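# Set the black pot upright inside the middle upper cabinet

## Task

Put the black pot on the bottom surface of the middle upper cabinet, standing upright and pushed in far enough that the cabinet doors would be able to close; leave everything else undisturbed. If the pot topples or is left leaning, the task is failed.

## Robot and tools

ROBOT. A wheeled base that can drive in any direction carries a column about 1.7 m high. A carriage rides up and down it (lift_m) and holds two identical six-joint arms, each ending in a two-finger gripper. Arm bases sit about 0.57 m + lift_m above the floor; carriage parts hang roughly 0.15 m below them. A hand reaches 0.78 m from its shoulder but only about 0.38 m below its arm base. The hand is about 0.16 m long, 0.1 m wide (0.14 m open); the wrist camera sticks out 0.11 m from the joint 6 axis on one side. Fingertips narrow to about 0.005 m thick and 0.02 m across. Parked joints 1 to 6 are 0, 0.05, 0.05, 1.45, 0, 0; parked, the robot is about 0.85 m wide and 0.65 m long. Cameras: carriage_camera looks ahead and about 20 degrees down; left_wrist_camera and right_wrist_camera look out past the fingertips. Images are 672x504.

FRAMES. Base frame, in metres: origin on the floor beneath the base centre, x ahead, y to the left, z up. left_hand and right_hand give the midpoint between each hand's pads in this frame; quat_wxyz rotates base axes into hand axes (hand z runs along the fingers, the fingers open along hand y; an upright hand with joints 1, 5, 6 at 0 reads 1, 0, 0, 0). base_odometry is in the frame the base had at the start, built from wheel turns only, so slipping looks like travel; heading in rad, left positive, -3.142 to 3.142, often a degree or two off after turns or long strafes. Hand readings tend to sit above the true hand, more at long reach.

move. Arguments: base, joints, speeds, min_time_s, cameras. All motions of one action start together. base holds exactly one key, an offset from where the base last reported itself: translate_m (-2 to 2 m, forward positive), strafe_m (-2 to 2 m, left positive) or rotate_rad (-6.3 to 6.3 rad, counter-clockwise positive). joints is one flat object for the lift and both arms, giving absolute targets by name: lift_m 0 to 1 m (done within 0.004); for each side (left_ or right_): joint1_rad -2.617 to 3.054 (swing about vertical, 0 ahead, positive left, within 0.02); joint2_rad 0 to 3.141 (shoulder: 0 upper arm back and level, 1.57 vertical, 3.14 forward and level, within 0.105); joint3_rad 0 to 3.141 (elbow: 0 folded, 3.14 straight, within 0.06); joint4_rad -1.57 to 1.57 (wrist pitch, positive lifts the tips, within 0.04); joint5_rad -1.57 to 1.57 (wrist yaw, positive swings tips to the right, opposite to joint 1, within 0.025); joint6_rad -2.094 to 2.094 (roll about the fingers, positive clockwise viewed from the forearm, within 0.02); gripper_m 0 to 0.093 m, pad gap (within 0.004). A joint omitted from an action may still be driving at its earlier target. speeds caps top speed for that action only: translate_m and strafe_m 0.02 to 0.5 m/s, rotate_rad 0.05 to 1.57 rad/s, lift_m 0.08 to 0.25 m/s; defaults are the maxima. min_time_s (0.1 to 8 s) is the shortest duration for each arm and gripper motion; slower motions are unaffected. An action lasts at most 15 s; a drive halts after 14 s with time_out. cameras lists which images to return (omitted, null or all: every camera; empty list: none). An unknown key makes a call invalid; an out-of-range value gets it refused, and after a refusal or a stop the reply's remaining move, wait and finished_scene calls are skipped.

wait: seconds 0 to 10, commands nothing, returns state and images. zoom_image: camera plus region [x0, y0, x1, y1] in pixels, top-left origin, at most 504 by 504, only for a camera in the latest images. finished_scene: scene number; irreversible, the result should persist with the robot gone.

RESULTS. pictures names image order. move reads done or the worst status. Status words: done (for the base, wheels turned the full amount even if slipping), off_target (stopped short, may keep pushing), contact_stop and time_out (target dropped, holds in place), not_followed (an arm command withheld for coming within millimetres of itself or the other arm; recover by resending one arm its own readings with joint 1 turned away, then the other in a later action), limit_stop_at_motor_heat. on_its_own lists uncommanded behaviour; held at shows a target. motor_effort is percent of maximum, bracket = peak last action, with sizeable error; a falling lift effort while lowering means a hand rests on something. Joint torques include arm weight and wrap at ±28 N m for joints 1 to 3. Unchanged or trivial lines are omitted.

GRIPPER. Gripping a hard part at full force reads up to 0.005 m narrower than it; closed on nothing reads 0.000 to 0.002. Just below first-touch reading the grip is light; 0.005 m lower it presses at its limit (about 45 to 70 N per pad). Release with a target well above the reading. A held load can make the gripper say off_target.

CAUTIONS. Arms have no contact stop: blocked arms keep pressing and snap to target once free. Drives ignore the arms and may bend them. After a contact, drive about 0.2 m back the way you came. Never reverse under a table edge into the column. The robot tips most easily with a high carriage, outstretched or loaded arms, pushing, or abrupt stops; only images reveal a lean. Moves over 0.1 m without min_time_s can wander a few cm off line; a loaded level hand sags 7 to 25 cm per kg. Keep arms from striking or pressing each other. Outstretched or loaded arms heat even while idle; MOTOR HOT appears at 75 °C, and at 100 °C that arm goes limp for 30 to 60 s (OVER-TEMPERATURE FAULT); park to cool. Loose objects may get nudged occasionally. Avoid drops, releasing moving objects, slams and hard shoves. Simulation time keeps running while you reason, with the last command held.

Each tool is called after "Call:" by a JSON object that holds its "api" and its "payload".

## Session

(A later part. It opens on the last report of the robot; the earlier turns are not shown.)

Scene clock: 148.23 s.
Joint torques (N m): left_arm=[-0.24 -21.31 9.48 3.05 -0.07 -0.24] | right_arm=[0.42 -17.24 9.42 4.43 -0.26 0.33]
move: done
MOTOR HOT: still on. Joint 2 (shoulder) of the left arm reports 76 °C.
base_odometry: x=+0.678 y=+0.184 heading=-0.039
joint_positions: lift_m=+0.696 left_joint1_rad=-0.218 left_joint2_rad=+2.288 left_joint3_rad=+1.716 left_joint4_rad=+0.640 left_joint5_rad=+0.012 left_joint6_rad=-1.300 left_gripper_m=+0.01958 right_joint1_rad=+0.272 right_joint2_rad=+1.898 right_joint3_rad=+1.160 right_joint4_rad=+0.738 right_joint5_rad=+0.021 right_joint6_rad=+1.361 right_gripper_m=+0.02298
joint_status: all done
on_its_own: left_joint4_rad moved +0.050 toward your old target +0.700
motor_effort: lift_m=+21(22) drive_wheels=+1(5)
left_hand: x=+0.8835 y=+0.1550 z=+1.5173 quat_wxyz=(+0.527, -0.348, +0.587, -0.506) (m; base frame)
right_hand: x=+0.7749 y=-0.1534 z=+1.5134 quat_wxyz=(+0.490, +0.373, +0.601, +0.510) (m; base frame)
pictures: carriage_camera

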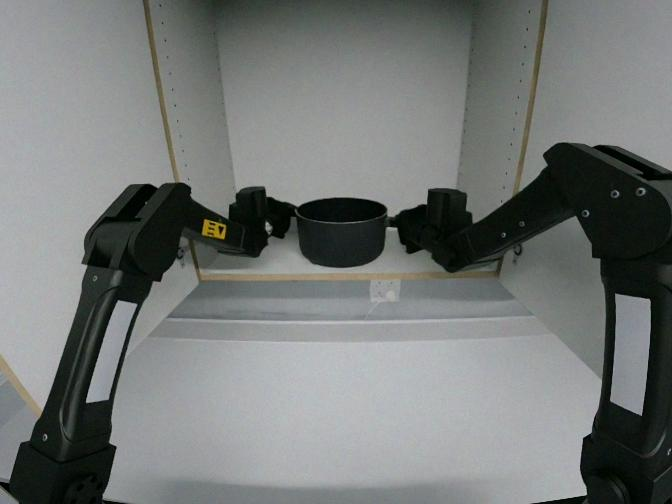

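Call:
{"api": "move", "payload": {"joints": {"lift_m": 0.688, "left_joint4_rad": 0.52, "right_joint4_rad": 0.72}, "speeds": {"lift_m": 0.08}, "min_time_s": 1.0}}

Call:
{"api": "zoom_image", "payload": {"camera": "carriage_camera", "region": [250, 180, 430, 310]}}

Scene clock: 151.00 s.
Joint torques (N m): left_arm=[-0.21 -19.81 8.32 1.67 -0.08 -0.21] | right_arm=[0.46 -14.8 8.32 2.59 -0.23 0.33]
move: off_target
MOTOR HOT: still on. Joint 2 (shoulder) of the left arm reports 79 °C.
base_odometry: x=+0.678 y=+0.184 heading=-0.039
joint_positions: lift_m=+0.688 left_joint1_rad=-0.218 left_joint2_rad=+2.274 left_joint3_rad=+1.728 left_joint4_rad=+0.584 left_joint5_rad=+0.012 left_joint6_rad=-1.302 left_gripper_m=+0.01944 right_joint1_rad=+0.272 right_joint2_rad=+1.875 right_joint3_rad=+1.174 right_joint4_rad=+0.669 right_joint5_rad=+0.020 right_joint6_rad=+1.361 right_gripper_m=+0.02299
joint_status: left_joint4_rad off_target (ended at +0.584, target +0.520); right_joint4_rad off_target (ended at +0.669, target +0.720); the others done
motor_effort: lift_m=+20(21) drive_wheels=+1(2)
left_hand: x=+0.8832 y=+0.1550 z=+1.5109 quat_wxyz=(+0.519, -0.354, +0.596, -0.499) (m; base frame)
right_hand: x=+0.7734 y=-0.1536 z=+1.5077 quat_wxyz=(+0.482, +0.378, +0.611, +0.502) (m; base frame)
pictures: carriage_camera, left_wrist_camera, right_wrist_camera

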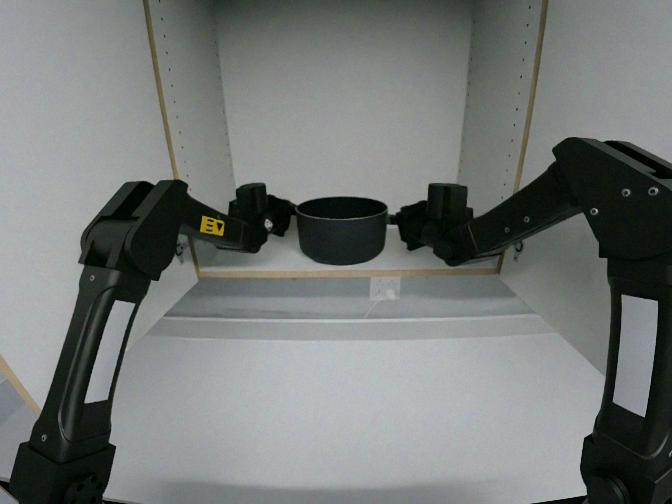

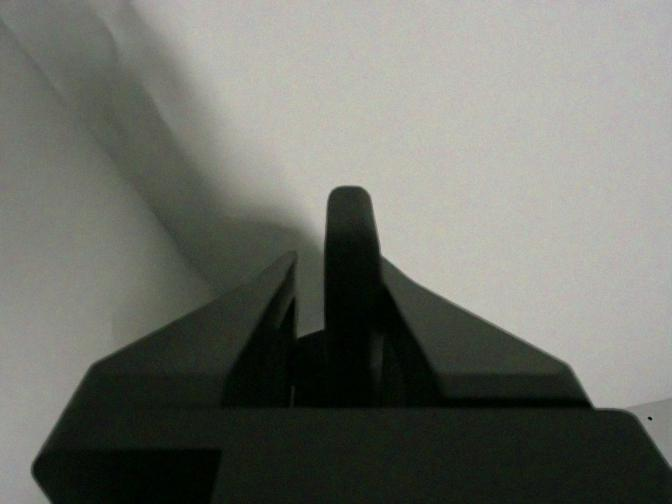

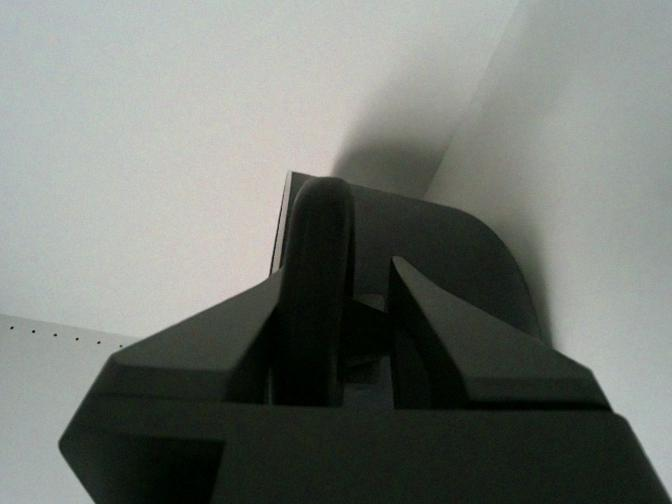

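Scaled by 2.800 from the camera's 672x504 image, which has a finer 960x720 frame.

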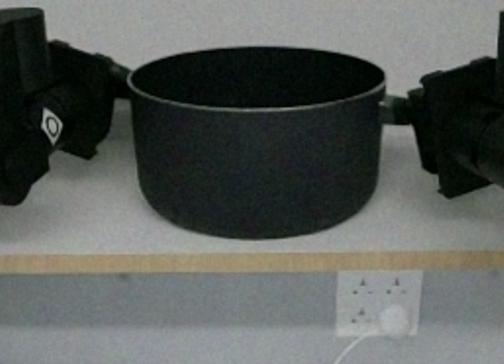

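Call:
{"api": "move", "payload": {"joints": {"lift_m": 0.682, "left_joint4_rad": 0.54, "right_joint4_rad": 0.70}, "speeds": {"lift_m": 0.08}, "min_time_s": 0.6, "cameras": []}}

Call:
{"api": "move", "payload": {"joints": {"left_gripper_m": 0.035, "right_gripper_m": 0.035}, "min_time_s": 2.0}}

Call:
{"api": "zoom_image", "payload": {"camera": "carriage_camera", "region": [250, 180, 430, 310]}}

Scene clock: 153.50 s.
Joint torques (N m): left_arm=[-0.27 -18.96 7.9 1.91 -0.08 -0.2] | right_arm=[0.44 -14.01 8.13 2.37 -0.24 0.33]
move: off_target
MOTOR HOT: still on. Joint 2 (shoulder) of the left arm reports 79 °C.
base_odometry: x=+0.678 y=+0.184 heading=-0.039
joint_positions: lift_m=+0.682 left_joint1_rad=-0.218 left_joint2_rad=+2.266 left_joint3_rad=+1.733 left_joint4_rad=+0.583 left_joint5_rad=+0.012 left_joint6_rad=-1.303 left_gripper_m=+0.01944 right_joint1_rad=+0.272 right_joint2_rad=+1.867 right_joint3_rad=+1.177 right_joint4_rad=+0.665 right_joint5_rad=+0.020 right_joint6_rad=+1.361 right_gripper_m=+0.02299
joint_status: left_joint4_rad off_target (ended at +0.583, target +0.540); the others done
motor_effort: lift_m=+20(20) drive_wheels=+0(2)
left_hand: x=+0.8824 y=+0.1552 z=+1.5120 quat_wxyz=(+0.522, -0.352, +0.593, -0.502) (m; base frame)
right_hand: x=+0.7728 y=-0.1538 z=+1.5069 quat_wxyz=(+0.483, +0.377, +0.608, +0.504) (m; base frame)
pictures: none

Scene clock: 155.80 s.
Joint torques (N m): left_arm=[-0.25 -19.02 8.05 2.34 -0.07 0] | right_arm=[0.39 -13.82 8.14 2.21 -0.15 0.04]
move: done
MOTOR HOT: still on. Joint 2 (shoulder) of the left arm reports 81 °C.
base_odometry: x=+0.678 y=+0.184 heading=-0.039
joint_positions: lift_m=+0.682 left_joint1_rad=-0.218 left_joint2_rad=+2.266 left_joint3_rad=+1.733 left_joint4_rad=+0.546 left_joint5_rad=+0.011 left_joint6_rad=-1.320 left_gripper_m=+0.03488 right_joint1_rad=+0.272 right_joint2_rad=+1.866 right_joint3_rad=+1.177 right_joint4_rad=+0.681 right_joint5_rad=+0.013 right_joint6_rad=+1.387 right_gripper_m=+0.03492
joint_status: all done
motor_effort: lift_m=+20(20) drive_wheels=-5(6)
left_hand: x=+0.8827 y=+0.1553 z=+1.5030 quat_wxyz=(+0.509, -0.364, +0.601, -0.498) (m; base frame)
right_hand: x=+0.7723 y=-0.1527 z=+1.5117 quat_wxyz=(+0.479, +0.380, +0.599, +0.517) (m; base frame)
pictures: carriage_camera, left_wrist_camera, right_wrist_camera

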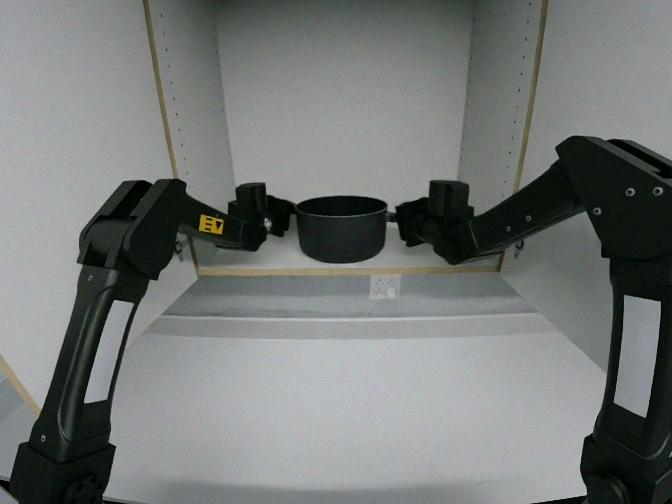

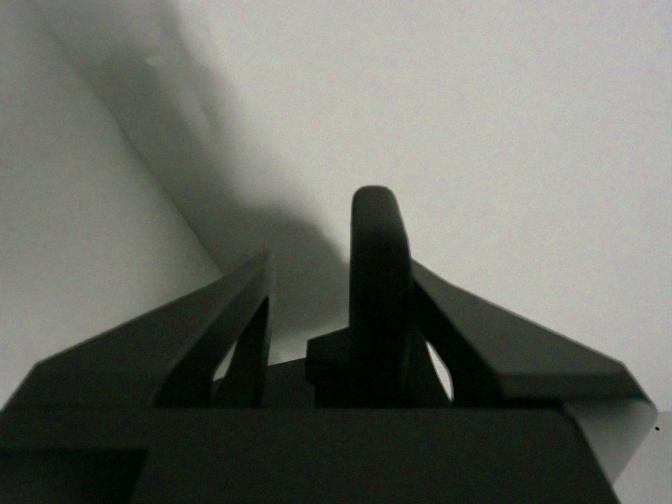

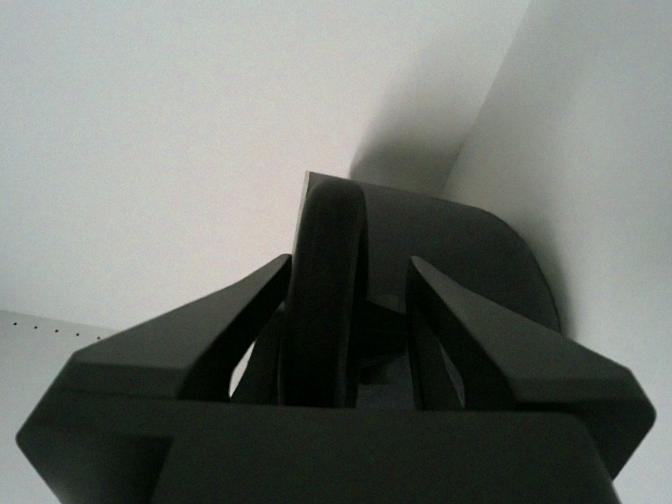

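Scaled by 2.800 from the camera's 672x504 image, which has a finer 960x720 frame.

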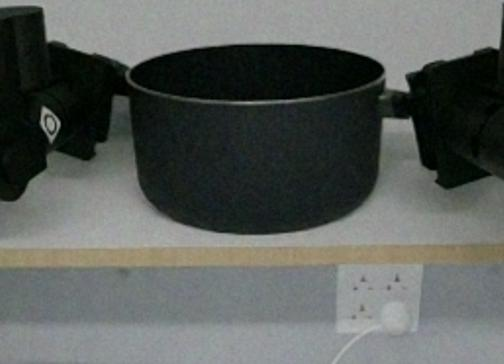

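Call:
{"api": "move", "payload": {"joints": {"left_gripper_m": 0.093, "right_gripper_m": 0.093, "lift_m": 0.688}, "min_time_s": 1.5}}

Scene clock: 158.10 s.
Joint torques (N m): left_arm=[-0.2 -18.88 7.99 2.46 -0.07 -0.01] | right_arm=[0.39 -13.87 8.17 2.2 -0.14 0.05]
move: done
MOTOR HOT: still on. Joint 2 (shoulder) of the left arm reports 82 °C.
base_odometry: x=+0.678 y=+0.184 heading=-0.039
joint_positions: lift_m=+0.688 left_joint1_rad=-0.218 left_joint2_rad=+2.265 left_joint3_rad=+1.733 left_joint4_rad=+0.535 left_joint5_rad=+0.011 left_joint6_rad=-1.320 left_gripper_m=+0.09286 right_joint1_rad=+0.272 right_joint2_rad=+1.866 right_joint3_rad=+1.177 right_joint4_rad=+0.683 right_joint5_rad=+0.012 right_joint6_rad=+1.388 right_gripper_m=+0.09288
joint_status: all done
motor_effort: lift_m=+24(28) drive_wheels=+1(6)
left_hand: x=+0.8826 y=+0.1553 z=+1.5064 quat_wxyz=(+0.506, -0.366, +0.604, -0.495) (m; base frame)
right_hand: x=+0.7723 y=-0.1526 z=+1.5174 quat_wxyz=(+0.479, +0.379, +0.599, +0.517) (m; base frame)
pictures: carriage_camera, left_wrist_camera, right_wrist_camera

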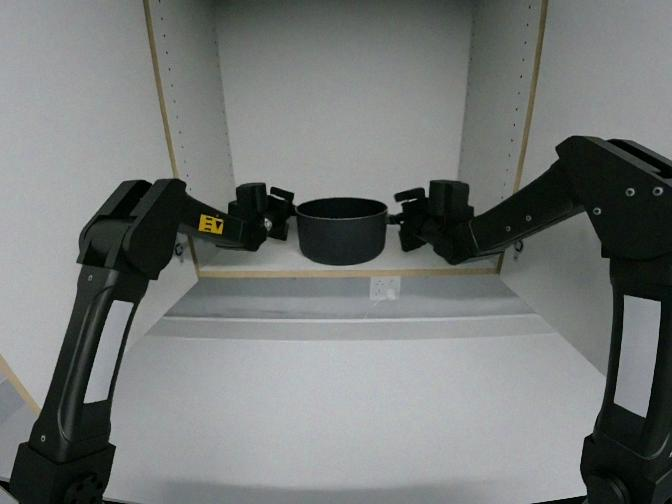

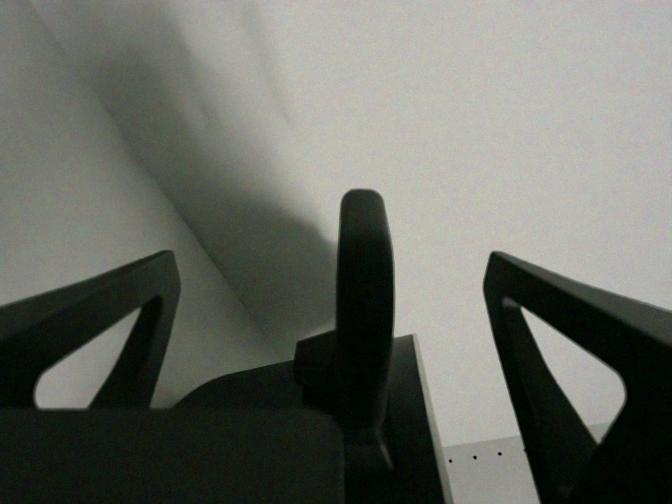

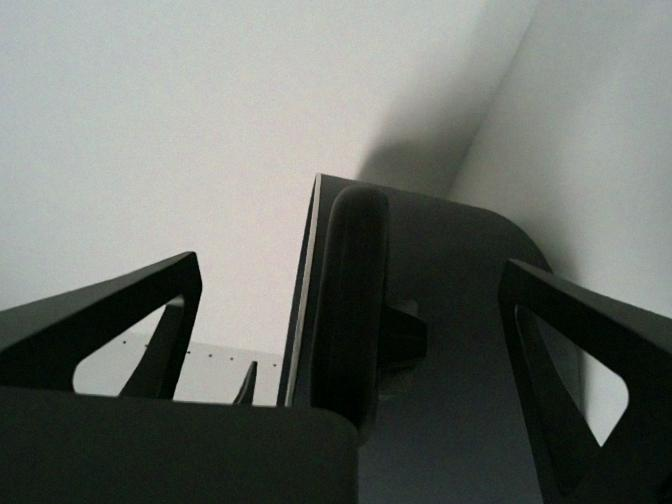

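Call:
{"api": "move", "payload": {"base": {"translate_m": -0.2}, "speeds": {"translate_m": 0.12}, "cameras": ["carriage_camera"]}}

Call:
{"api": "move", "payload": {"base": {"translate_m": -0.4}, "speeds": {"translate_m": 0.3}, "cameras": ["carriage_camera"]}}

Call:
{"api": "zoom_image", "payload": {"camera": "carriage_camera", "region": [180, 50, 500, 320]}}

Scene clock: 161.37 s.
Joint torques (N m): left_arm=[-0.24 -18.91 7.97 2.49 -0.07 -0.01] | right_arm=[0.23 -13.81 8.12 2.16 -0.15 0.05]
move: done
MOTOR HOT: still on. Joint 2 (shoulder) of the left arm reports 84 °C.
base_odometry: x=+0.478 y=+0.191 heading=-0.038
base_status: done
joint_positions: lift_m=+0.688 left_joint1_rad=-0.218 left_joint2_rad=+2.265 left_joint3_rad=+1.733 left_joint4_rad=+0.534 left_joint5_rad=+0.010 left_joint6_rad=-1.320 left_gripper_m=+0.09286 right_joint1_rad=+0.274 right_joint2_rad=+1.866 right_joint3_rad=+1.177 right_joint4_rad=+0.685 right_joint5_rad=+0.012 right_joint6_rad=+1.388 right_gripper_m=+0.09288
motor_effort: lift_m=+24(24) drive_wheels=-3(14)
left_hand: x=+0.8826 y=+0.1555 z=+1.5062 quat_wxyz=(+0.506, -0.367, +0.604, -0.495) (m; base frame)
right_hand: x=+0.7720 y=-0.1513 z=+1.5181 quat_wxyz=(+0.479, +0.378, +0.599, +0.519) (m; base frame)
pictures: carriage_camera

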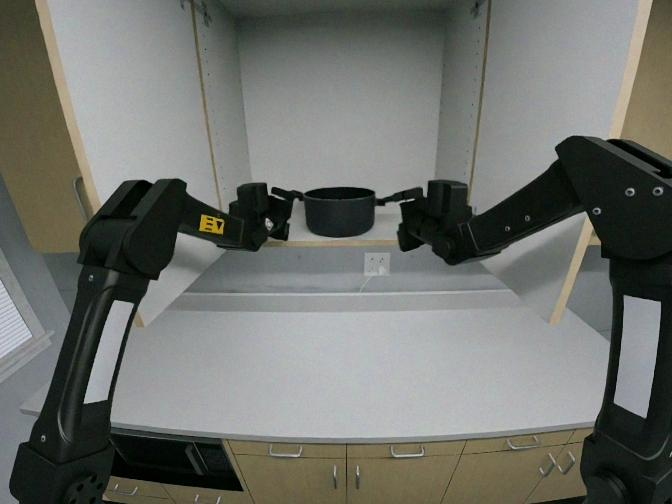

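Scene clock: 164.27 s.
Joint torques (N m): left_arm=[-0.2 -18.96 7.95 2.47 -0.06 -0.01] | right_arm=[0.16 -13.87 8.16 2.14 -0.16 0.06]
move: done
MOTOR HOT: still on. Joint 2 (shoulder) of the left arm reports 86 °C.
base_odometry: x=+0.079 y=+0.207 heading=-0.038
base_status: done
joint_positions: lift_m=+0.688 left_joint1_rad=-0.218 left_joint2_rad=+2.265 left_joint3_rad=+1.733 left_joint4_rad=+0.534 left_joint5_rad=+0.009 left_joint6_rad=-1.320 left_gripper_m=+0.09286 right_joint1_rad=+0.274 right_joint2_rad=+1.866 right_joint3_rad=+1.177 right_joint4_rad=+0.686 right_joint5_rad=+0.012 right_joint6_rad=+1.388 right_gripper_m=+0.09288
motor_effort: lift_m=+24(24) drive_wheels=-3(8)
left_hand: x=+0.8827 y=+0.1555 z=+1.5062 quat_wxyz=(+0.506, -0.367, +0.604, -0.495) (m; base frame)
right_hand: x=+0.7719 y=-0.1511 z=+1.5183 quat_wxyz=(+0.479, +0.378, +0.599, +0.519) (m; base frame)
pictures: carriage_camera

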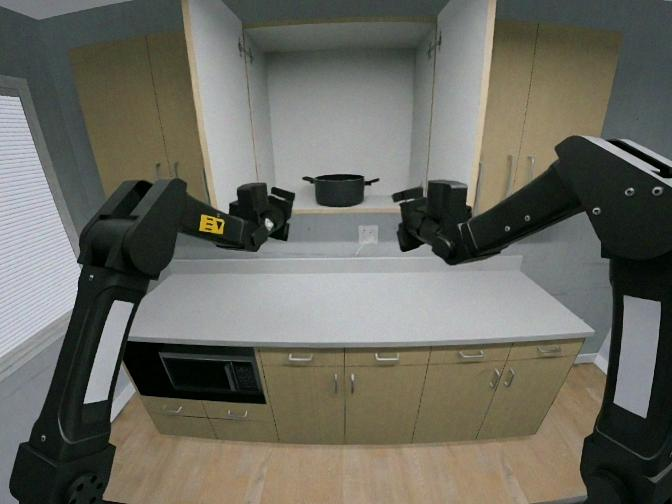

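Scaled by 1.575 from the camera's 672x504 image, which has a finer 960x720 frame.

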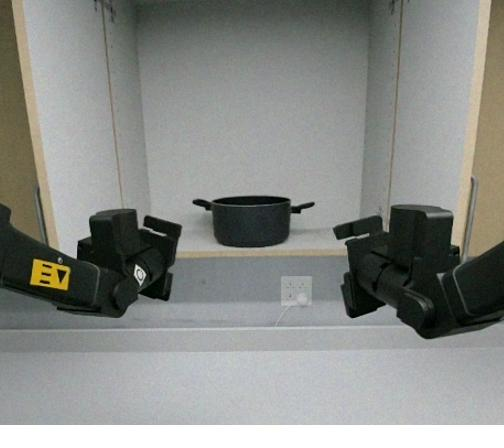

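Call:
{"api": "move", "payload": {"joints": {"lift_m": 0.4, "left_joint1_rad": 0.0, "left_joint2_rad": 0.05, "left_joint3_rad": 0.05, "left_joint4_rad": 1.45, "left_joint5_rad": 0.0, "left_joint6_rad": 0.0, "right_joint1_rad": 0.0, "right_joint2_rad": 0.05, "right_joint3_rad": 0.05, "right_joint4_rad": 1.45, "right_joint5_rad": 0.0, "right_joint6_rad": 0.0}, "min_time_s": 3.5}}

Call:
{"api": "zoom_image", "payload": {"camera": "carriage_camera", "region": [180, 20, 500, 260]}}

Scene clock: 169.30 s.
Joint torques (N m): left_arm=[0.54 3.6 4.55 0.04 -0.07 0.16] | right_arm=[-0.58 3.75 4.26 -0.13 -0.16 -0.17]
move: done
MOTOR HOT: still on. Joint 2 (shoulder) of the left arm reports 83 °C.
base_odometry: x=+0.079 y=+0.207 heading=-0.038
joint_positions: lift_m=+0.400 left_joint1_rad=-0.006 left_joint2_rad=+0.055 left_joint3_rad=+0.054 left_joint4_rad=+1.435 left_joint5_rad=+0.009 left_joint6_rad=-0.012 left_gripper_m=+0.09287 right_joint1_rad=+0.006 right_joint2_rad=+0.055 right_joint3_rad=+0.058 right_joint4_rad=+1.440 right_joint5_rad=+0.012 right_joint6_rad=+0.014 right_gripper_m=+0.09290
joint_status: all done
motor_effort: lift_m=+21(22) drive_wheels=-2(3)
left_hand: x=+0.2578 y=+0.3017 z=+1.4056 quat_wxyz=(+0.998, +0.004, +0.069, -0.010) (m; base frame)
right_hand: x=+0.2554 y=-0.3053 z=+1.4069 quat_wxyz=(+0.998, +0.006, +0.064, +0.010) (m; base frame)
pictures: carriage_camera, left_wrist_camera, right_wrist_camera

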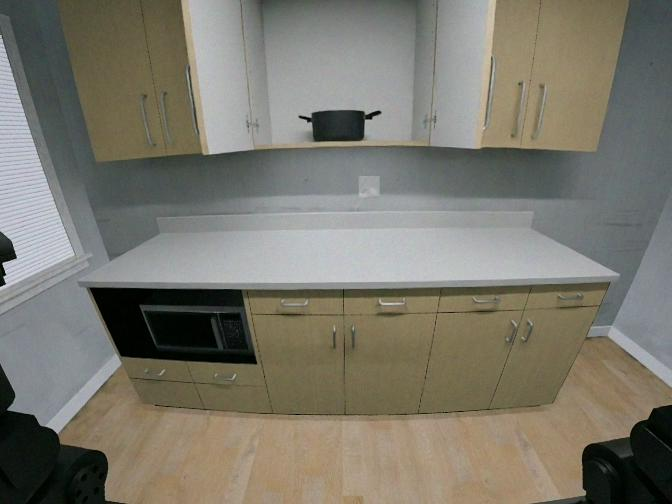

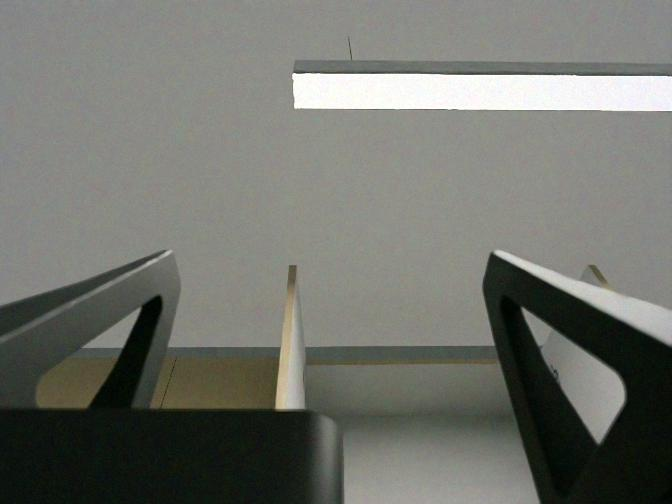

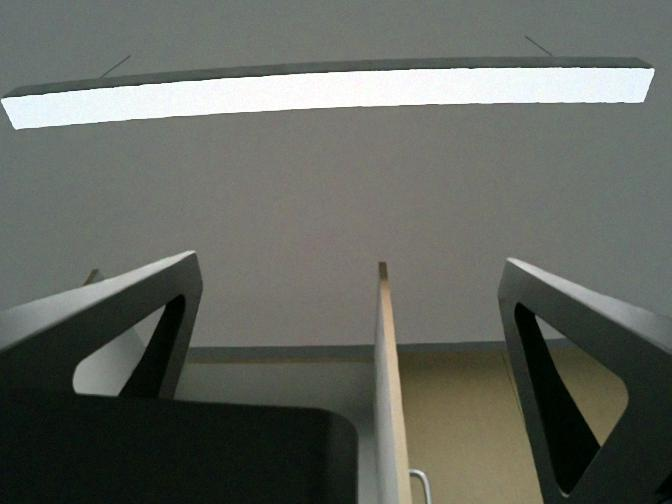

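Scaled by 1.575 from the camera's 672x504 image, which has a finer 960x720 frame.

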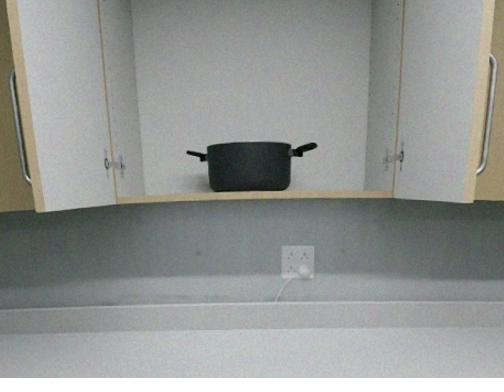

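Call:
{"api": "move", "payload": {"joints": {"lift_m": 0.8}, "cameras": ["carriage_camera"]}}

Call:
{"api": "zoom_image", "payload": {"camera": "carriage_camera", "region": [220, 160, 460, 380]}}

Call:
{"api": "zoom_image", "payload": {"camera": "carriage_camera", "region": [180, 0, 500, 220]}}

Call:
{"api": "move", "payload": {"joints": {"lift_m": 0.4}, "cameras": ["carriage_camera"]}}

Call:
{"api": "zoom_image", "payload": {"camera": "carriage_camera", "region": [220, 90, 460, 310]}}

Call:
{"api": "move", "payload": {"joints": {"lift_m": 0.0}, "cameras": ["carriage_camera"]}}

Call:
{"api": "zoom_image", "payload": {"camera": "carriage_camera", "region": [220, 0, 460, 220]}}

Scene clock: 173.50 s.
Joint torques (N m): left_arm=[0.57 4.03 4.96 0 -0.07 0.14] | right_arm=[-0.62 4.18 4.79 -0.18 -0.17 -0.16]
move: done
MOTOR HOT: still on. Joint 2 (shoulder) of the left arm reports 77 °C.
base_odometry: x=+0.079 y=+0.207 heading=-0.038
joint_positions: lift_m=+0.800 left_joint1_rad=-0.006 left_joint2_rad=+0.051 left_joint3_rad=+0.048 left_joint4_rad=+1.438 left_joint5_rad=+0.009 left_joint6_rad=-0.011 left_gripper_m=+0.09287 right_joint1_rad=+0.006 right_joint2_rad=+0.051 right_joint3_rad=+0.052 right_joint4_rad=+1.444 right_joint5_rad=+0.012 right_joint6_rad=+0.012 right_gripper_m=+0.09290
joint_status: all done
motor_effort: lift_m=+23(28) drive_wheels=-2(3)
left_hand: x=+0.2574 y=+0.3017 z=+1.8040 quat_wxyz=(+0.998, +0.004, +0.068, -0.009) (m; base frame)
right_hand: x=+0.2551 y=-0.3053 z=+1.8051 quat_wxyz=(+0.998, +0.006, +0.063, +0.009) (m; base frame)
pictures: carriage_camera

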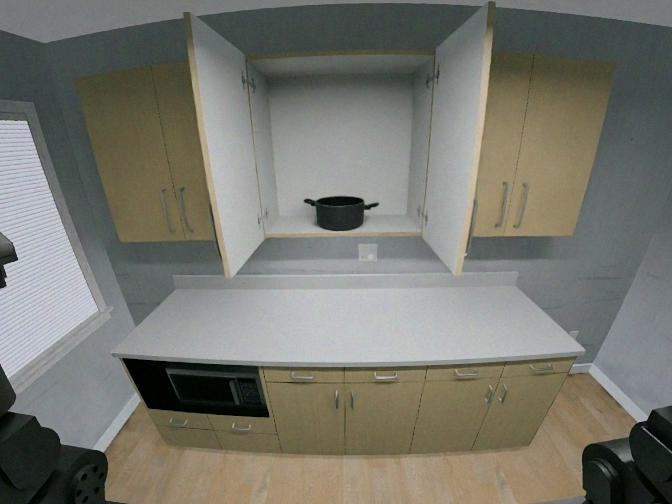

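Scaled by 2.100 from the camera's 672x504 image, which has a finer 960x720 frame.

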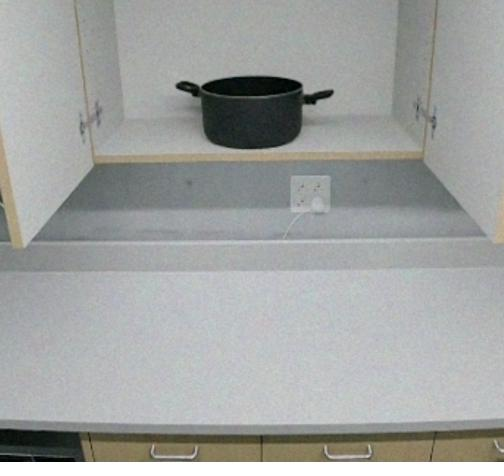

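Scaled by 1.575 from the camera's 672x504 image, which has a finer 960x720 frame.

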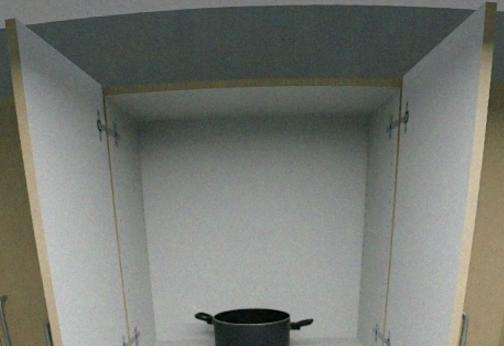

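Scene clock: 175.63 s.
Joint torques (N m): left_arm=[0.5 4.05 5.01 -0.04 -0.07 0.14] | right_arm=[-0.64 4.19 4.81 -0.19 -0.16 -0.14]
move: done
MOTOR HOT: still on. Joint 2 (shoulder) of the left arm reports 75 °C.
base_odometry: x=+0.079 y=+0.207 heading=-0.038
joint_positions: lift_m=+0.400 left_joint1_rad=-0.006 left_joint2_rad=+0.051 left_joint3_rad=+0.048 left_joint4_rad=+1.439 left_joint5_rad=+0.009 left_joint6_rad=-0.011 left_gripper_m=+0.09287 right_joint1_rad=+0.006 right_joint2_rad=+0.051 right_joint3_rad=+0.052 right_joint4_rad=+1.444 right_joint5_rad=+0.012 right_joint6_rad=+0.012 right_gripper_m=+0.09290
joint_status: all done
motor_effort: lift_m=+21(22) drive_wheels=-1(3)
left_hand: x=+0.2571 y=+0.3017 z=+1.4043 quat_wxyz=(+0.998, +0.004, +0.067, -0.009) (m; base frame)
right_hand: x=+0.2549 y=-0.3053 z=+1.4054 quat_wxyz=(+0.998, +0.006, +0.063, +0.009) (m; base frame)
pictures: carriage_camera

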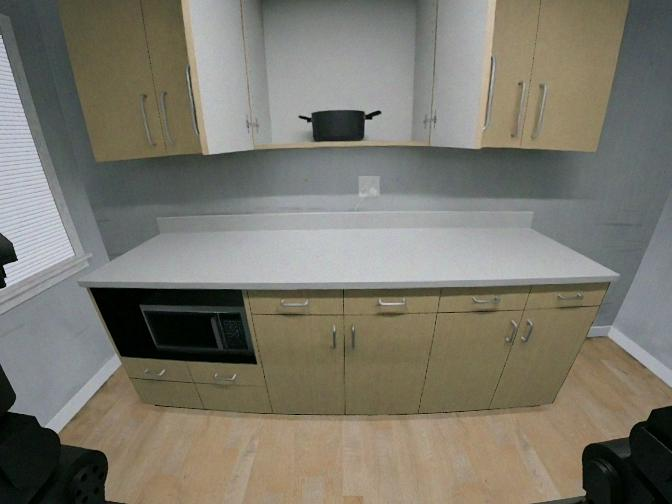

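Scaled by 2.100 from the camera's 672x504 image, which has a finer 960x720 frame.

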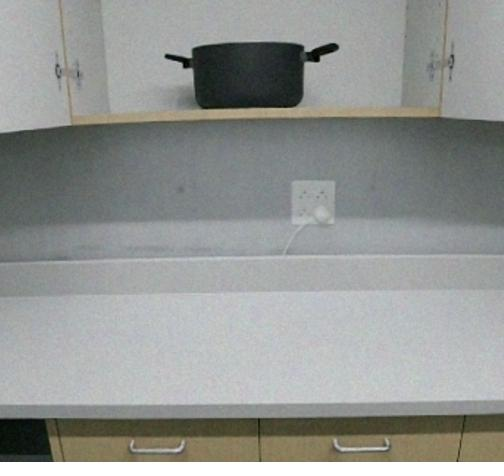

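Scene clock: 177.77 s.
Joint torques (N m): left_arm=[0.51 4.14 5.19 -0.01 -0.05 0.14] | right_arm=[-0.54 4.08 4.77 -0.19 -0.15 -0.12]
move: done
MOTOR HOT: still on. Joint 2 (shoulder) of the left arm reports 73 °C.
base_odometry: x=+0.079 y=+0.207 heading=-0.038
joint_positions: lift_m=+0.001 left_joint1_rad=-0.006 left_joint2_rad=+0.050 left_joint3_rad=+0.048 left_joint4_rad=+1.439 left_joint5_rad=+0.009 left_joint6_rad=-0.011 left_gripper_m=+0.09287 right_joint1_rad=+0.006 right_joint2_rad=+0.051 right_joint3_rad=+0.052 right_joint4_rad=+1.444 right_joint5_rad=+0.012 right_joint6_rad=+0.012 right_gripper_m=+0.09290
joint_status: all done
joint sent to its limit — lift_m, lower limit.
motor_effort: lift_m=+21(22) drive_wheels=-1(3)
left_hand: x=+0.2570 y=+0.3017 z=+1.0054 quat_wxyz=(+0.998, +0.004, +0.067, -0.009) (m; base frame)
right_hand: x=+0.2547 y=-0.3053 z=+1.0067 quat_wxyz=(+0.998, +0.006, +0.063, +0.009) (m; base frame)
pictures: carriage_camera

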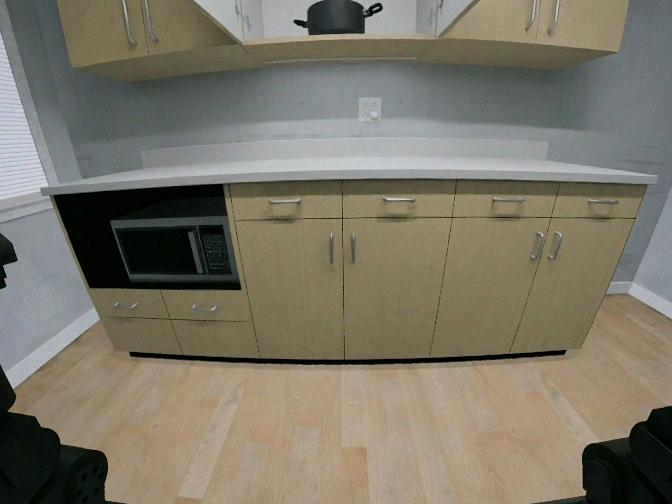

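Scaled by 2.100 from the camera's 672x504 image, which has a finer 960x720 frame.

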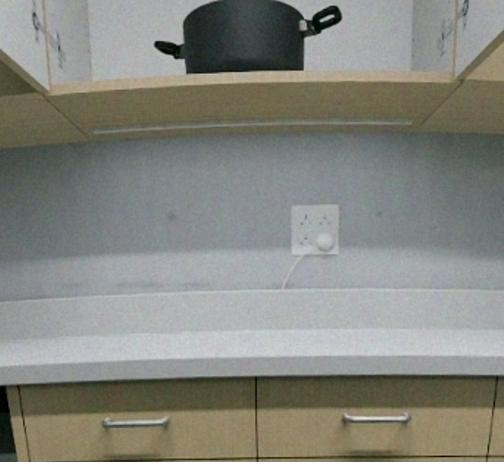

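Call:
{"api": "move", "payload": {"joints": {"lift_m": 1.0}, "cameras": ["carriage_camera"]}}

Call:
{"api": "zoom_image", "payload": {"camera": "carriage_camera", "region": [240, 180, 440, 300]}}

Call:
{"api": "zoom_image", "payload": {"camera": "carriage_camera", "region": [290, 220, 390, 290]}}

Scene clock: 185.67 s.
Joint torques (N m): left_arm=[0.57 4.15 5.11 -0.03 -0.06 0.15] | right_arm=[-0.57 4.21 4.86 -0.21 -0.17 -0.15]
move: done
MOTOR HOT: cleared for the motors of the left arm.
base_odometry: x=+0.079 y=+0.207 heading=-0.038
joint_positions: lift_m=+1.000 left_joint1_rad=-0.006 left_joint2_rad=+0.050 left_joint3_rad=+0.047 left_joint4_rad=+1.440 left_joint5_rad=+0.009 left_joint6_rad=-0.010 left_gripper_m=+0.09287 right_joint1_rad=+0.006 right_joint2_rad=+0.051 right_joint3_rad=+0.051 right_joint4_rad=+1.445 right_joint5_rad=+0.012 right_joint6_rad=+0.012 right_gripper_m=+0.09290
joint_status: all done
motor_effort: lift_m=+23(29) drive_wheels=-1(3)
left_hand: x=+0.2570 y=+0.3017 z=+2.0038 quat_wxyz=(+0.998, +0.004, +0.067, -0.009) (m; base frame)
right_hand: x=+0.2547 y=-0.3053 z=+2.0050 quat_wxyz=(+0.998, +0.006, +0.063, +0.009) (m; base frame)
pictures: carriage_camera

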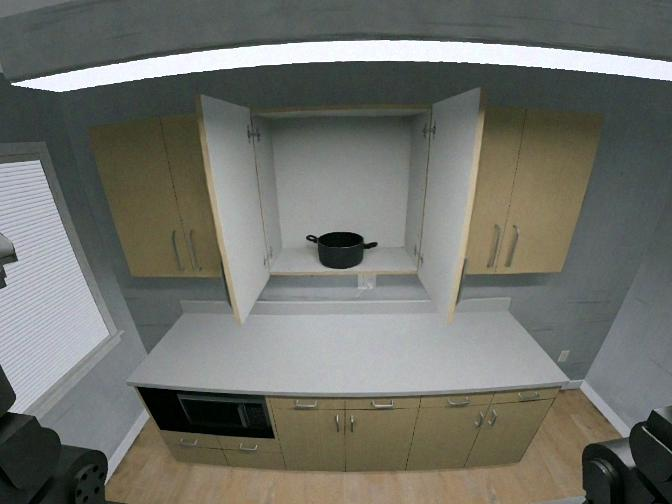

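Scaled by 2.520 from the camera's 672x504 image, which has a finer 960x720 frame.

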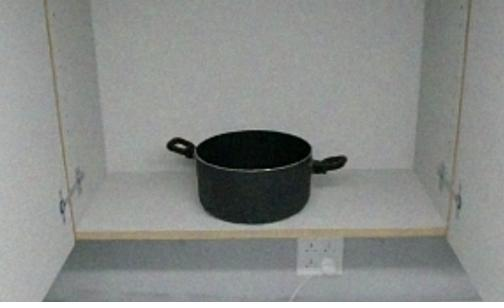

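Scaled by 5.040 from the camera's 672x504 image, which has a finer 960x720 frame.

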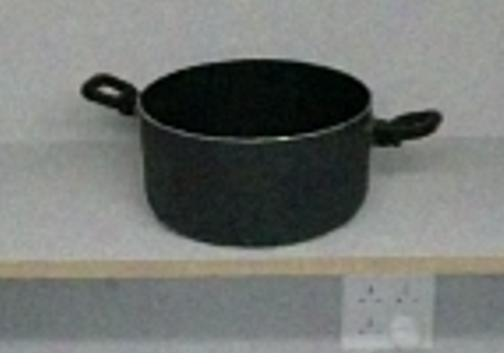

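Call:
{"api": "move", "payload": {"joints": {"lift_m": 0.5, "left_joint2_rad": 0.9, "left_joint3_rad": 1.1, "left_joint4_rad": -0.2, "left_joint5_rad": 0.6, "right_joint2_rad": 0.9, "right_joint3_rad": 1.1, "right_joint4_rad": -0.2, "right_joint5_rad": -0.6}, "min_time_s": 3}}

Scene clock: 190.23 s.
Joint torques (N m): left_arm=[0.58 -1.21 9.1 2.26 0.15 0.13] | right_arm=[-0.5 -0.75 8.75 1.85 -0.24 -0.15]
move: done
base_odometry: x=+0.079 y=+0.207 heading=-0.038
joint_positions: lift_m=+0.500 left_joint1_rad=-0.006 left_joint2_rad=+0.896 left_joint3_rad=+1.070 left_joint4_rad=-0.197 left_joint5_rad=+0.587 left_joint6_rad=-0.010 left_gripper_m=+0.09288 right_joint1_rad=+0.006 right_joint2_rad=+0.896 right_joint3_rad=+1.066 right_joint4_rad=-0.197 right_joint5_rad=-0.585 right_joint6_rad=+0.012 right_gripper_m=+0.09290
joint_status: all done
motor_effort: lift_m=+21(22) drive_wheels=-1(4)
left_hand: x=+0.5250 y=+0.2064 z=+1.4907 quat_wxyz=(+0.668, +0.201, +0.685, -0.212) (m; base frame)
right_hand: x=+0.5257 y=-0.2069 z=+1.4889 quat_wxyz=(+0.666, -0.199, +0.687, +0.212) (m; base frame)
pictures: carriage_camera, left_wrist_camera, right_wrist_camera

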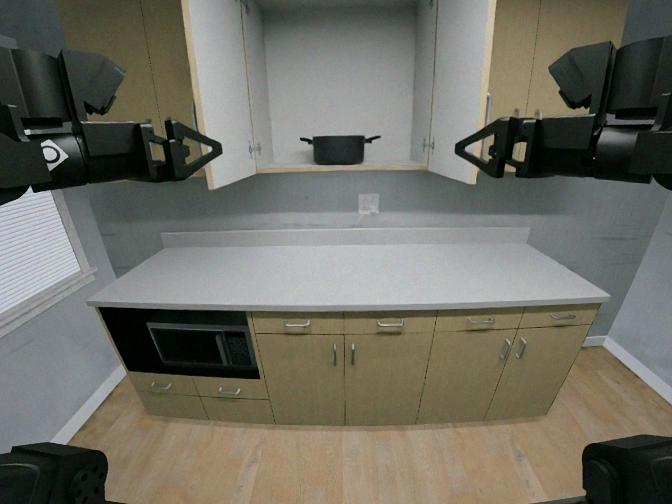

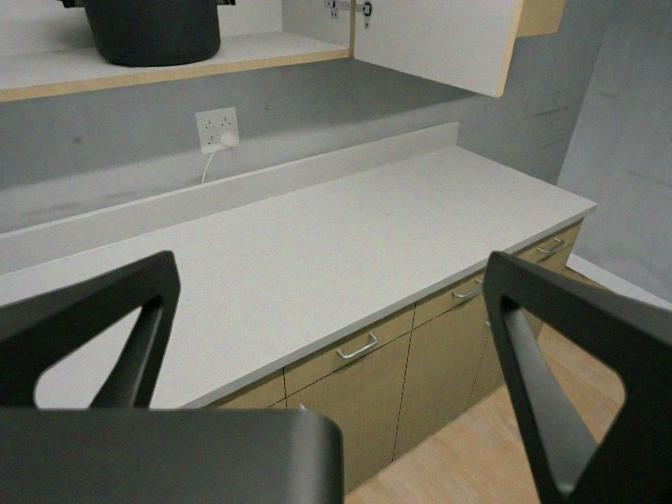

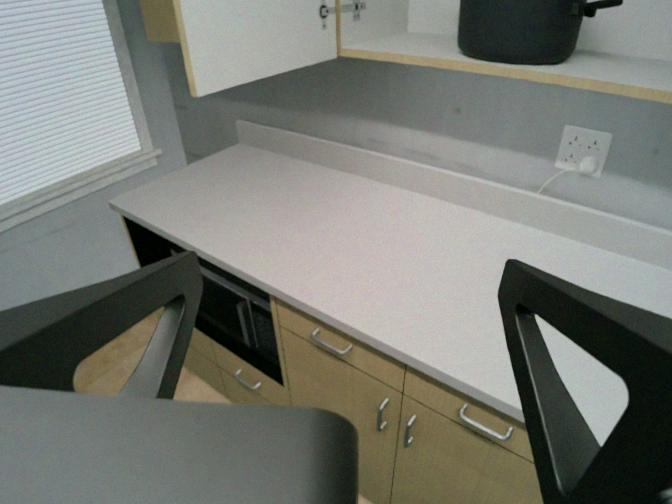

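Call:
{"api": "move", "payload": {"joints": {"lift_m": 0.3, "left_joint1_rad": 0.0, "left_joint2_rad": 0.05, "left_joint3_rad": 0.05, "left_joint4_rad": 1.45, "left_joint5_rad": 0.0, "left_joint6_rad": 0.0, "right_joint1_rad": 0.0, "right_joint2_rad": 0.05, "right_joint3_rad": 0.05, "right_joint4_rad": 1.45, "right_joint5_rad": 0.0, "right_joint6_rad": 0.0}, "min_time_s": 3, "cameras": []}}

Call:
{"api": "wait", "payload": {"seconds": 10, "cameras": ["carriage_camera"]}}

Scene clock: 198.57 s.
Joint torques (N m): left_arm=[0.55 3.56 4.52 0.03 -0.09 0.15] | right_arm=[-0.59 3.74 4.38 -0.16 0.17 -0.15]
move: done
base_odometry: x=+0.079 y=+0.207 heading=-0.038
joint_positions: lift_m=+0.300 left_joint1_rad=-0.006 left_joint2_rad=+0.055 left_joint3_rad=+0.054 left_joint4_rad=+1.434 left_joint5_rad=+0.013 left_joint6_rad=-0.010 left_gripper_m=+0.09288 right_joint1_rad=+0.006 right_joint2_rad=+0.055 right_joint3_rad=+0.058 right_joint4_rad=+1.439 right_joint5_rad=-0.015 right_joint6_rad=+0.012 right_gripper_m=+0.09290
joint_status: all done
motor_effort: lift_m=+21(22) drive_wheels=-1(4)
left_hand: x=+0.2579 y=+0.3010 z=+1.3056 quat_wxyz=(+0.998, +0.006, +0.069, -0.009) (m; base frame)
right_hand: x=+0.2555 y=-0.3006 z=+1.3069 quat_wxyz=(+0.998, -0.007, +0.064, +0.009) (m; base frame)
pictures: none

Scene clock: 208.57 s.
Joint torques (N m): left_arm=[0.57 3.56 4.52 0.02 -0.09 0.12] | right_arm=[-0.62 3.75 4.42 -0.16 0.15 -0.14]
base_odometry: x=+0.079 y=+0.207 heading=-0.038
joint_positions: lift_m=+0.300 left_joint1_rad=-0.006 left_joint2_rad=+0.055 left_joint3_rad=+0.053 left_joint4_rad=+1.437 left_joint5_rad=+0.012 left_joint6_rad=-0.010 left_gripper_m=+0.09288 right_joint1_rad=+0.006 right_joint2_rad=+0.055 right_joint3_rad=+0.057 right_joint4_rad=+1.442 right_joint5_rad=-0.014 right_joint6_rad=+0.012 right_gripper_m=+0.09290
joint_status: all done
motor_effort: lift_m=+21(22) drive_wheels=-2(4)
left_hand: x=+0.2574 y=+0.3012 z=+1.3056 quat_wxyz=(+0.998, +0.006, +0.068, -0.009) (m; base frame)
right_hand: x=+0.2549 y=-0.3008 z=+1.3069 quat_wxyz=(+0.998, -0.007, +0.063, +0.009) (m; base frame)
wait: 10.00 s; at rest by 0.27 s
pictures: carriage_camera

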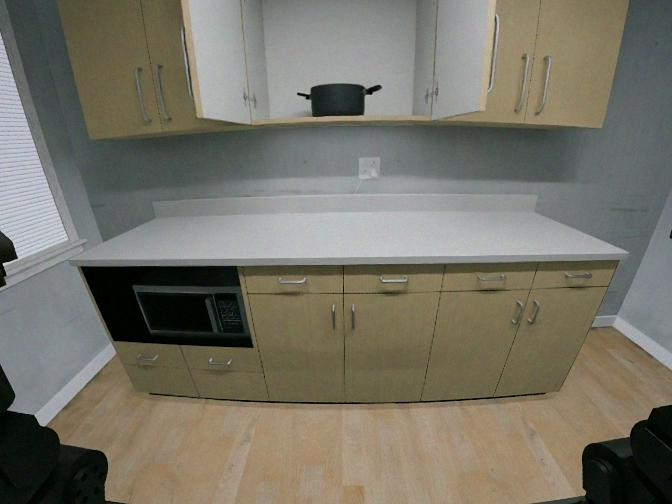

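Call:
{"api": "wait", "payload": {"seconds": 10, "cameras": []}}

Call:
{"api": "wait", "payload": {"seconds": 10, "cameras": []}}

Call:
{"api": "wait", "payload": {"seconds": 10, "cameras": []}}

Call:
{"api": "wait", "payload": {"seconds": 10, "cameras": []}}

Call:
{"api": "wait", "payload": {"seconds": 10, "cameras": []}}

Call:
{"api": "wait", "payload": {"seconds": 10, "cameras": []}}

Call:
{"api": "move", "payload": {"cameras": []}}

Scene clock: 219.43 s.
Joint torques (N m): left_arm=[0.54 3.62 4.56 -0.01 -0.1 0.14] | right_arm=[-0.58 3.74 4.37 -0.18 0.15 -0.15]
base_odometry: x=+0.079 y=+0.207 heading=-0.038
joint_positions: lift_m=+0.300 left_joint1_rad=-0.006 left_joint2_rad=+0.055 left_joint3_rad=+0.053 left_joint4_rad=+1.437 left_joint5_rad=+0.012 left_joint6_rad=-0.010 left_gripper_m=+0.09288 right_joint1_rad=+0.006 right_joint2_rad=+0.055 right_joint3_rad=+0.057 right_joint4_rad=+1.443 right_joint5_rad=-0.014 right_joint6_rad=+0.012 right_gripper_m=+0.09290
joint_status: all done
motor_effort: lift_m=+21(22) drive_wheels=-2(4)
left_hand: x=+0.2574 y=+0.3012 z=+1.3056 quat_wxyz=(+0.998, +0.006, +0.068, -0.009) (m; base frame)
right_hand: x=+0.2548 y=-0.3008 z=+1.3069 quat_wxyz=(+0.998, -0.007, +0.063, +0.009) (m; base frame)
wait: 10.00 s; at rest from the start
pictures: none

Scene clock: 229.43 s.
Joint torques (N m): left_arm=[0.49 3.62 4.57 0 -0.1 0.14] | right_arm=[-0.62 3.75 4.42 -0.2 0.16 -0.13]
base_odometry: x=+0.079 y=+0.207 heading=-0.038
joint_positions: lift_m=+0.300 left_joint1_rad=-0.006 left_joint2_rad=+0.055 left_joint3_rad=+0.053 left_joint4_rad=+1.437 left_joint5_rad=+0.012 left_joint6_rad=-0.010 left_gripper_m=+0.09288 right_joint1_rad=+0.006 right_joint2_rad=+0.055 right_joint3_rad=+0.057 right_joint4_rad=+1.443 right_joint5_rad=-0.014 right_joint6_rad=+0.012 right_gripper_m=+0.09290
joint_status: all done
motor_effort: lift_m=+21(22) drive_wheels=-1(4)
left_hand: x=+0.2574 y=+0.3012 z=+1.3056 quat_wxyz=(+0.998, +0.006, +0.068, -0.009) (m; base frame)
right_hand: x=+0.2548 y=-0.3009 z=+1.3069 quat_wxyz=(+0.998, -0.007, +0.063, +0.009) (m; base frame)
wait: 10.00 s; at rest by 0.27 s
pictures: none

Scene clock: 239.43 s.
Joint torques (N m): left_arm=[0.53 3.62 4.57 0 -0.09 0.14] | right_arm=[-0.61 3.78 4.26 -0.15 0.14 -0.13]
base_odometry: x=+0.079 y=+0.207 heading=-0.038
joint_positions: lift_m=+0.300 left_joint1_rad=-0.006 left_joint2_rad=+0.055 left_joint3_rad=+0.053 left_joint4_rad=+1.437 left_joint5_rad=+0.012 left_joint6_rad=-0.010 left_gripper_m=+0.09288 right_joint1_rad=+0.006 right_joint2_rad=+0.055 right_joint3_rad=+0.057 right_joint4_rad=+1.443 right_joint5_rad=-0.014 right_joint6_rad=+0.012 right_gripper_m=+0.09290
joint_status: all done
motor_effort: lift_m=+21(22) drive_wheels=-1(4)
left_hand: x=+0.2574 y=+0.3012 z=+1.3056 quat_wxyz=(+0.998, +0.006, +0.068, -0.009) (m; base frame)
right_hand: x=+0.2548 y=-0.3009 z=+1.3069 quat_wxyz=(+0.998, -0.007, +0.063, +0.009) (m; base frame)
wait: 10.00 s; at rest by 0.27 s
pictures: none

Scene clock: 249.43 s.
Joint torques (N m): left_arm=[0.53 3.58 4.52 -0.01 -0.11 0.14] | right_arm=[-0.53 3.75 4.3 -0.16 0.13 -0.14]
base_odometry: x=+0.079 y=+0.207 heading=-0.038
joint_positions: lift_m=+0.300 left_joint1_rad=-0.006 left_joint2_rad=+0.055 left_joint3_rad=+0.053 left_joint4_rad=+1.437 left_joint5_rad=+0.012 left_joint6_rad=-0.010 left_gripper_m=+0.09288 right_joint1_rad=+0.006 right_joint2_rad=+0.055 right_joint3_rad=+0.057 right_joint4_rad=+1.443 right_joint5_rad=-0.014 right_joint6_rad=+0.012 right_gripper_m=+0.09290
joint_status: all done
motor_effort: lift_m=+21(22) drive_wheels=-1(4)
left_hand: x=+0.2574 y=+0.3012 z=+1.3056 quat_wxyz=(+0.998, +0.006, +0.068, -0.009) (m; base frame)
right_hand: x=+0.2548 y=-0.3009 z=+1.3069 quat_wxyz=(+0.998, -0.007, +0.063, +0.009) (m; base frame)
wait: 10.00 s; at rest by 0.27 s
pictures: none

Scene clock: 259.43 s.
Joint torques (N m): left_arm=[0.46 3.55 4.53 -0.01 -0.1 0.14] | right_arm=[-0.62 3.69 4.44 -0.17 0.15 -0.13]
base_odometry: x=+0.079 y=+0.207 heading=-0.038
joint_positions: lift_m=+0.300 left_joint1_rad=-0.006 left_joint2_rad=+0.055 left_joint3_rad=+0.053 left_joint4_rad=+1.437 left_joint5_rad=+0.012 left_joint6_rad=-0.010 left_gripper_m=+0.09288 right_joint1_rad=+0.006 right_joint2_rad=+0.055 right_joint3_rad=+0.057 right_joint4_rad=+1.443 right_joint5_rad=-0.014 right_joint6_rad=+0.012 right_gripper_m=+0.09290
joint_status: all done
motor_effort: lift_m=+21(22) drive_wheels=-1(4)
left_hand: x=+0.2574 y=+0.3012 z=+1.3056 quat_wxyz=(+0.998, +0.006, +0.068, -0.009) (m; base frame)
right_hand: x=+0.2548 y=-0.3009 z=+1.3069 quat_wxyz=(+0.998, -0.007, +0.063, +0.009) (m; base frame)
wait: 10.00 s; at rest by 0.27 s
pictures: none

Scene clock: 269.43 s.
Joint torques (N m): left_arm=[0.51 3.64 4.56 -0.02 -0.09 0.14] | right_arm=[-0.62 3.78 4.38 -0.15 0.15 -0.12]
base_odometry: x=+0.079 y=+0.207 heading=-0.038
joint_positions: lift_m=+0.300 left_joint1_rad=-0.006 left_joint2_rad=+0.055 left_joint3_rad=+0.053 left_joint4_rad=+1.437 left_joint5_rad=+0.012 left_joint6_rad=-0.010 left_gripper_m=+0.09288 right_joint1_rad=+0.006 right_joint2_rad=+0.055 right_joint3_rad=+0.057 right_joint4_rad=+1.443 right_joint5_rad=-0.014 right_joint6_rad=+0.012 right_gripper_m=+0.09290
joint_status: all done
motor_effort: lift_m=+21(22) drive_wheels=-1(4)
left_hand: x=+0.2574 y=+0.3012 z=+1.3056 quat_wxyz=(+0.998, +0.006, +0.068, -0.009) (m; base frame)
right_hand: x=+0.2548 y=-0.3009 z=+1.3069 quat_wxyz=(+0.998, -0.007, +0.063, +0.009) (m; base frame)
wait: 10.00 s; at rest by 0.27 s
pictures: none

Scene clock: 269.43 s.
Joint torques (N m): left_arm=[0.51 3.64 4.56 -0.02 -0.09 0.14] | right_arm=[-0.62 3.78 4.38 -0.15 0.15 -0.12]
base_odometry: x=+0.079 y=+0.207 heading=-0.038
base_status: not commanded
joint_positions: lift_m=+0.300 left_joint1_rad=-0.006 left_joint2_rad=+0.055 left_joint3_rad=+0.053 left_joint4_rad=+1.437 left_joint5_rad=+0.012 left_joint6_rad=-0.010 left_gripper_m=+0.09288 right_joint1_rad=+0.006 right_joint2_rad=+0.055 right_joint3_rad=+0.057 right_joint4_rad=+1.443 right_joint5_rad=-0.014 right_joint6_rad=+0.012 right_gripper_m=+0.09290
joint_status: all done
motor_effort: lift_m=+21(22) drive_wheels=-1(4)
left_hand: x=+0.2574 y=+0.3012 z=+1.3056 quat_wxyz=(+0.998, +0.006, +0.068, -0.009) (m; base frame)
right_hand: x=+0.2548 y=-0.3009 z=+1.3069 quat_wxyz=(+0.998, -0.007, +0.063, +0.009) (m; base frame)
pictures: none
No camera images: "cameras" was empty.


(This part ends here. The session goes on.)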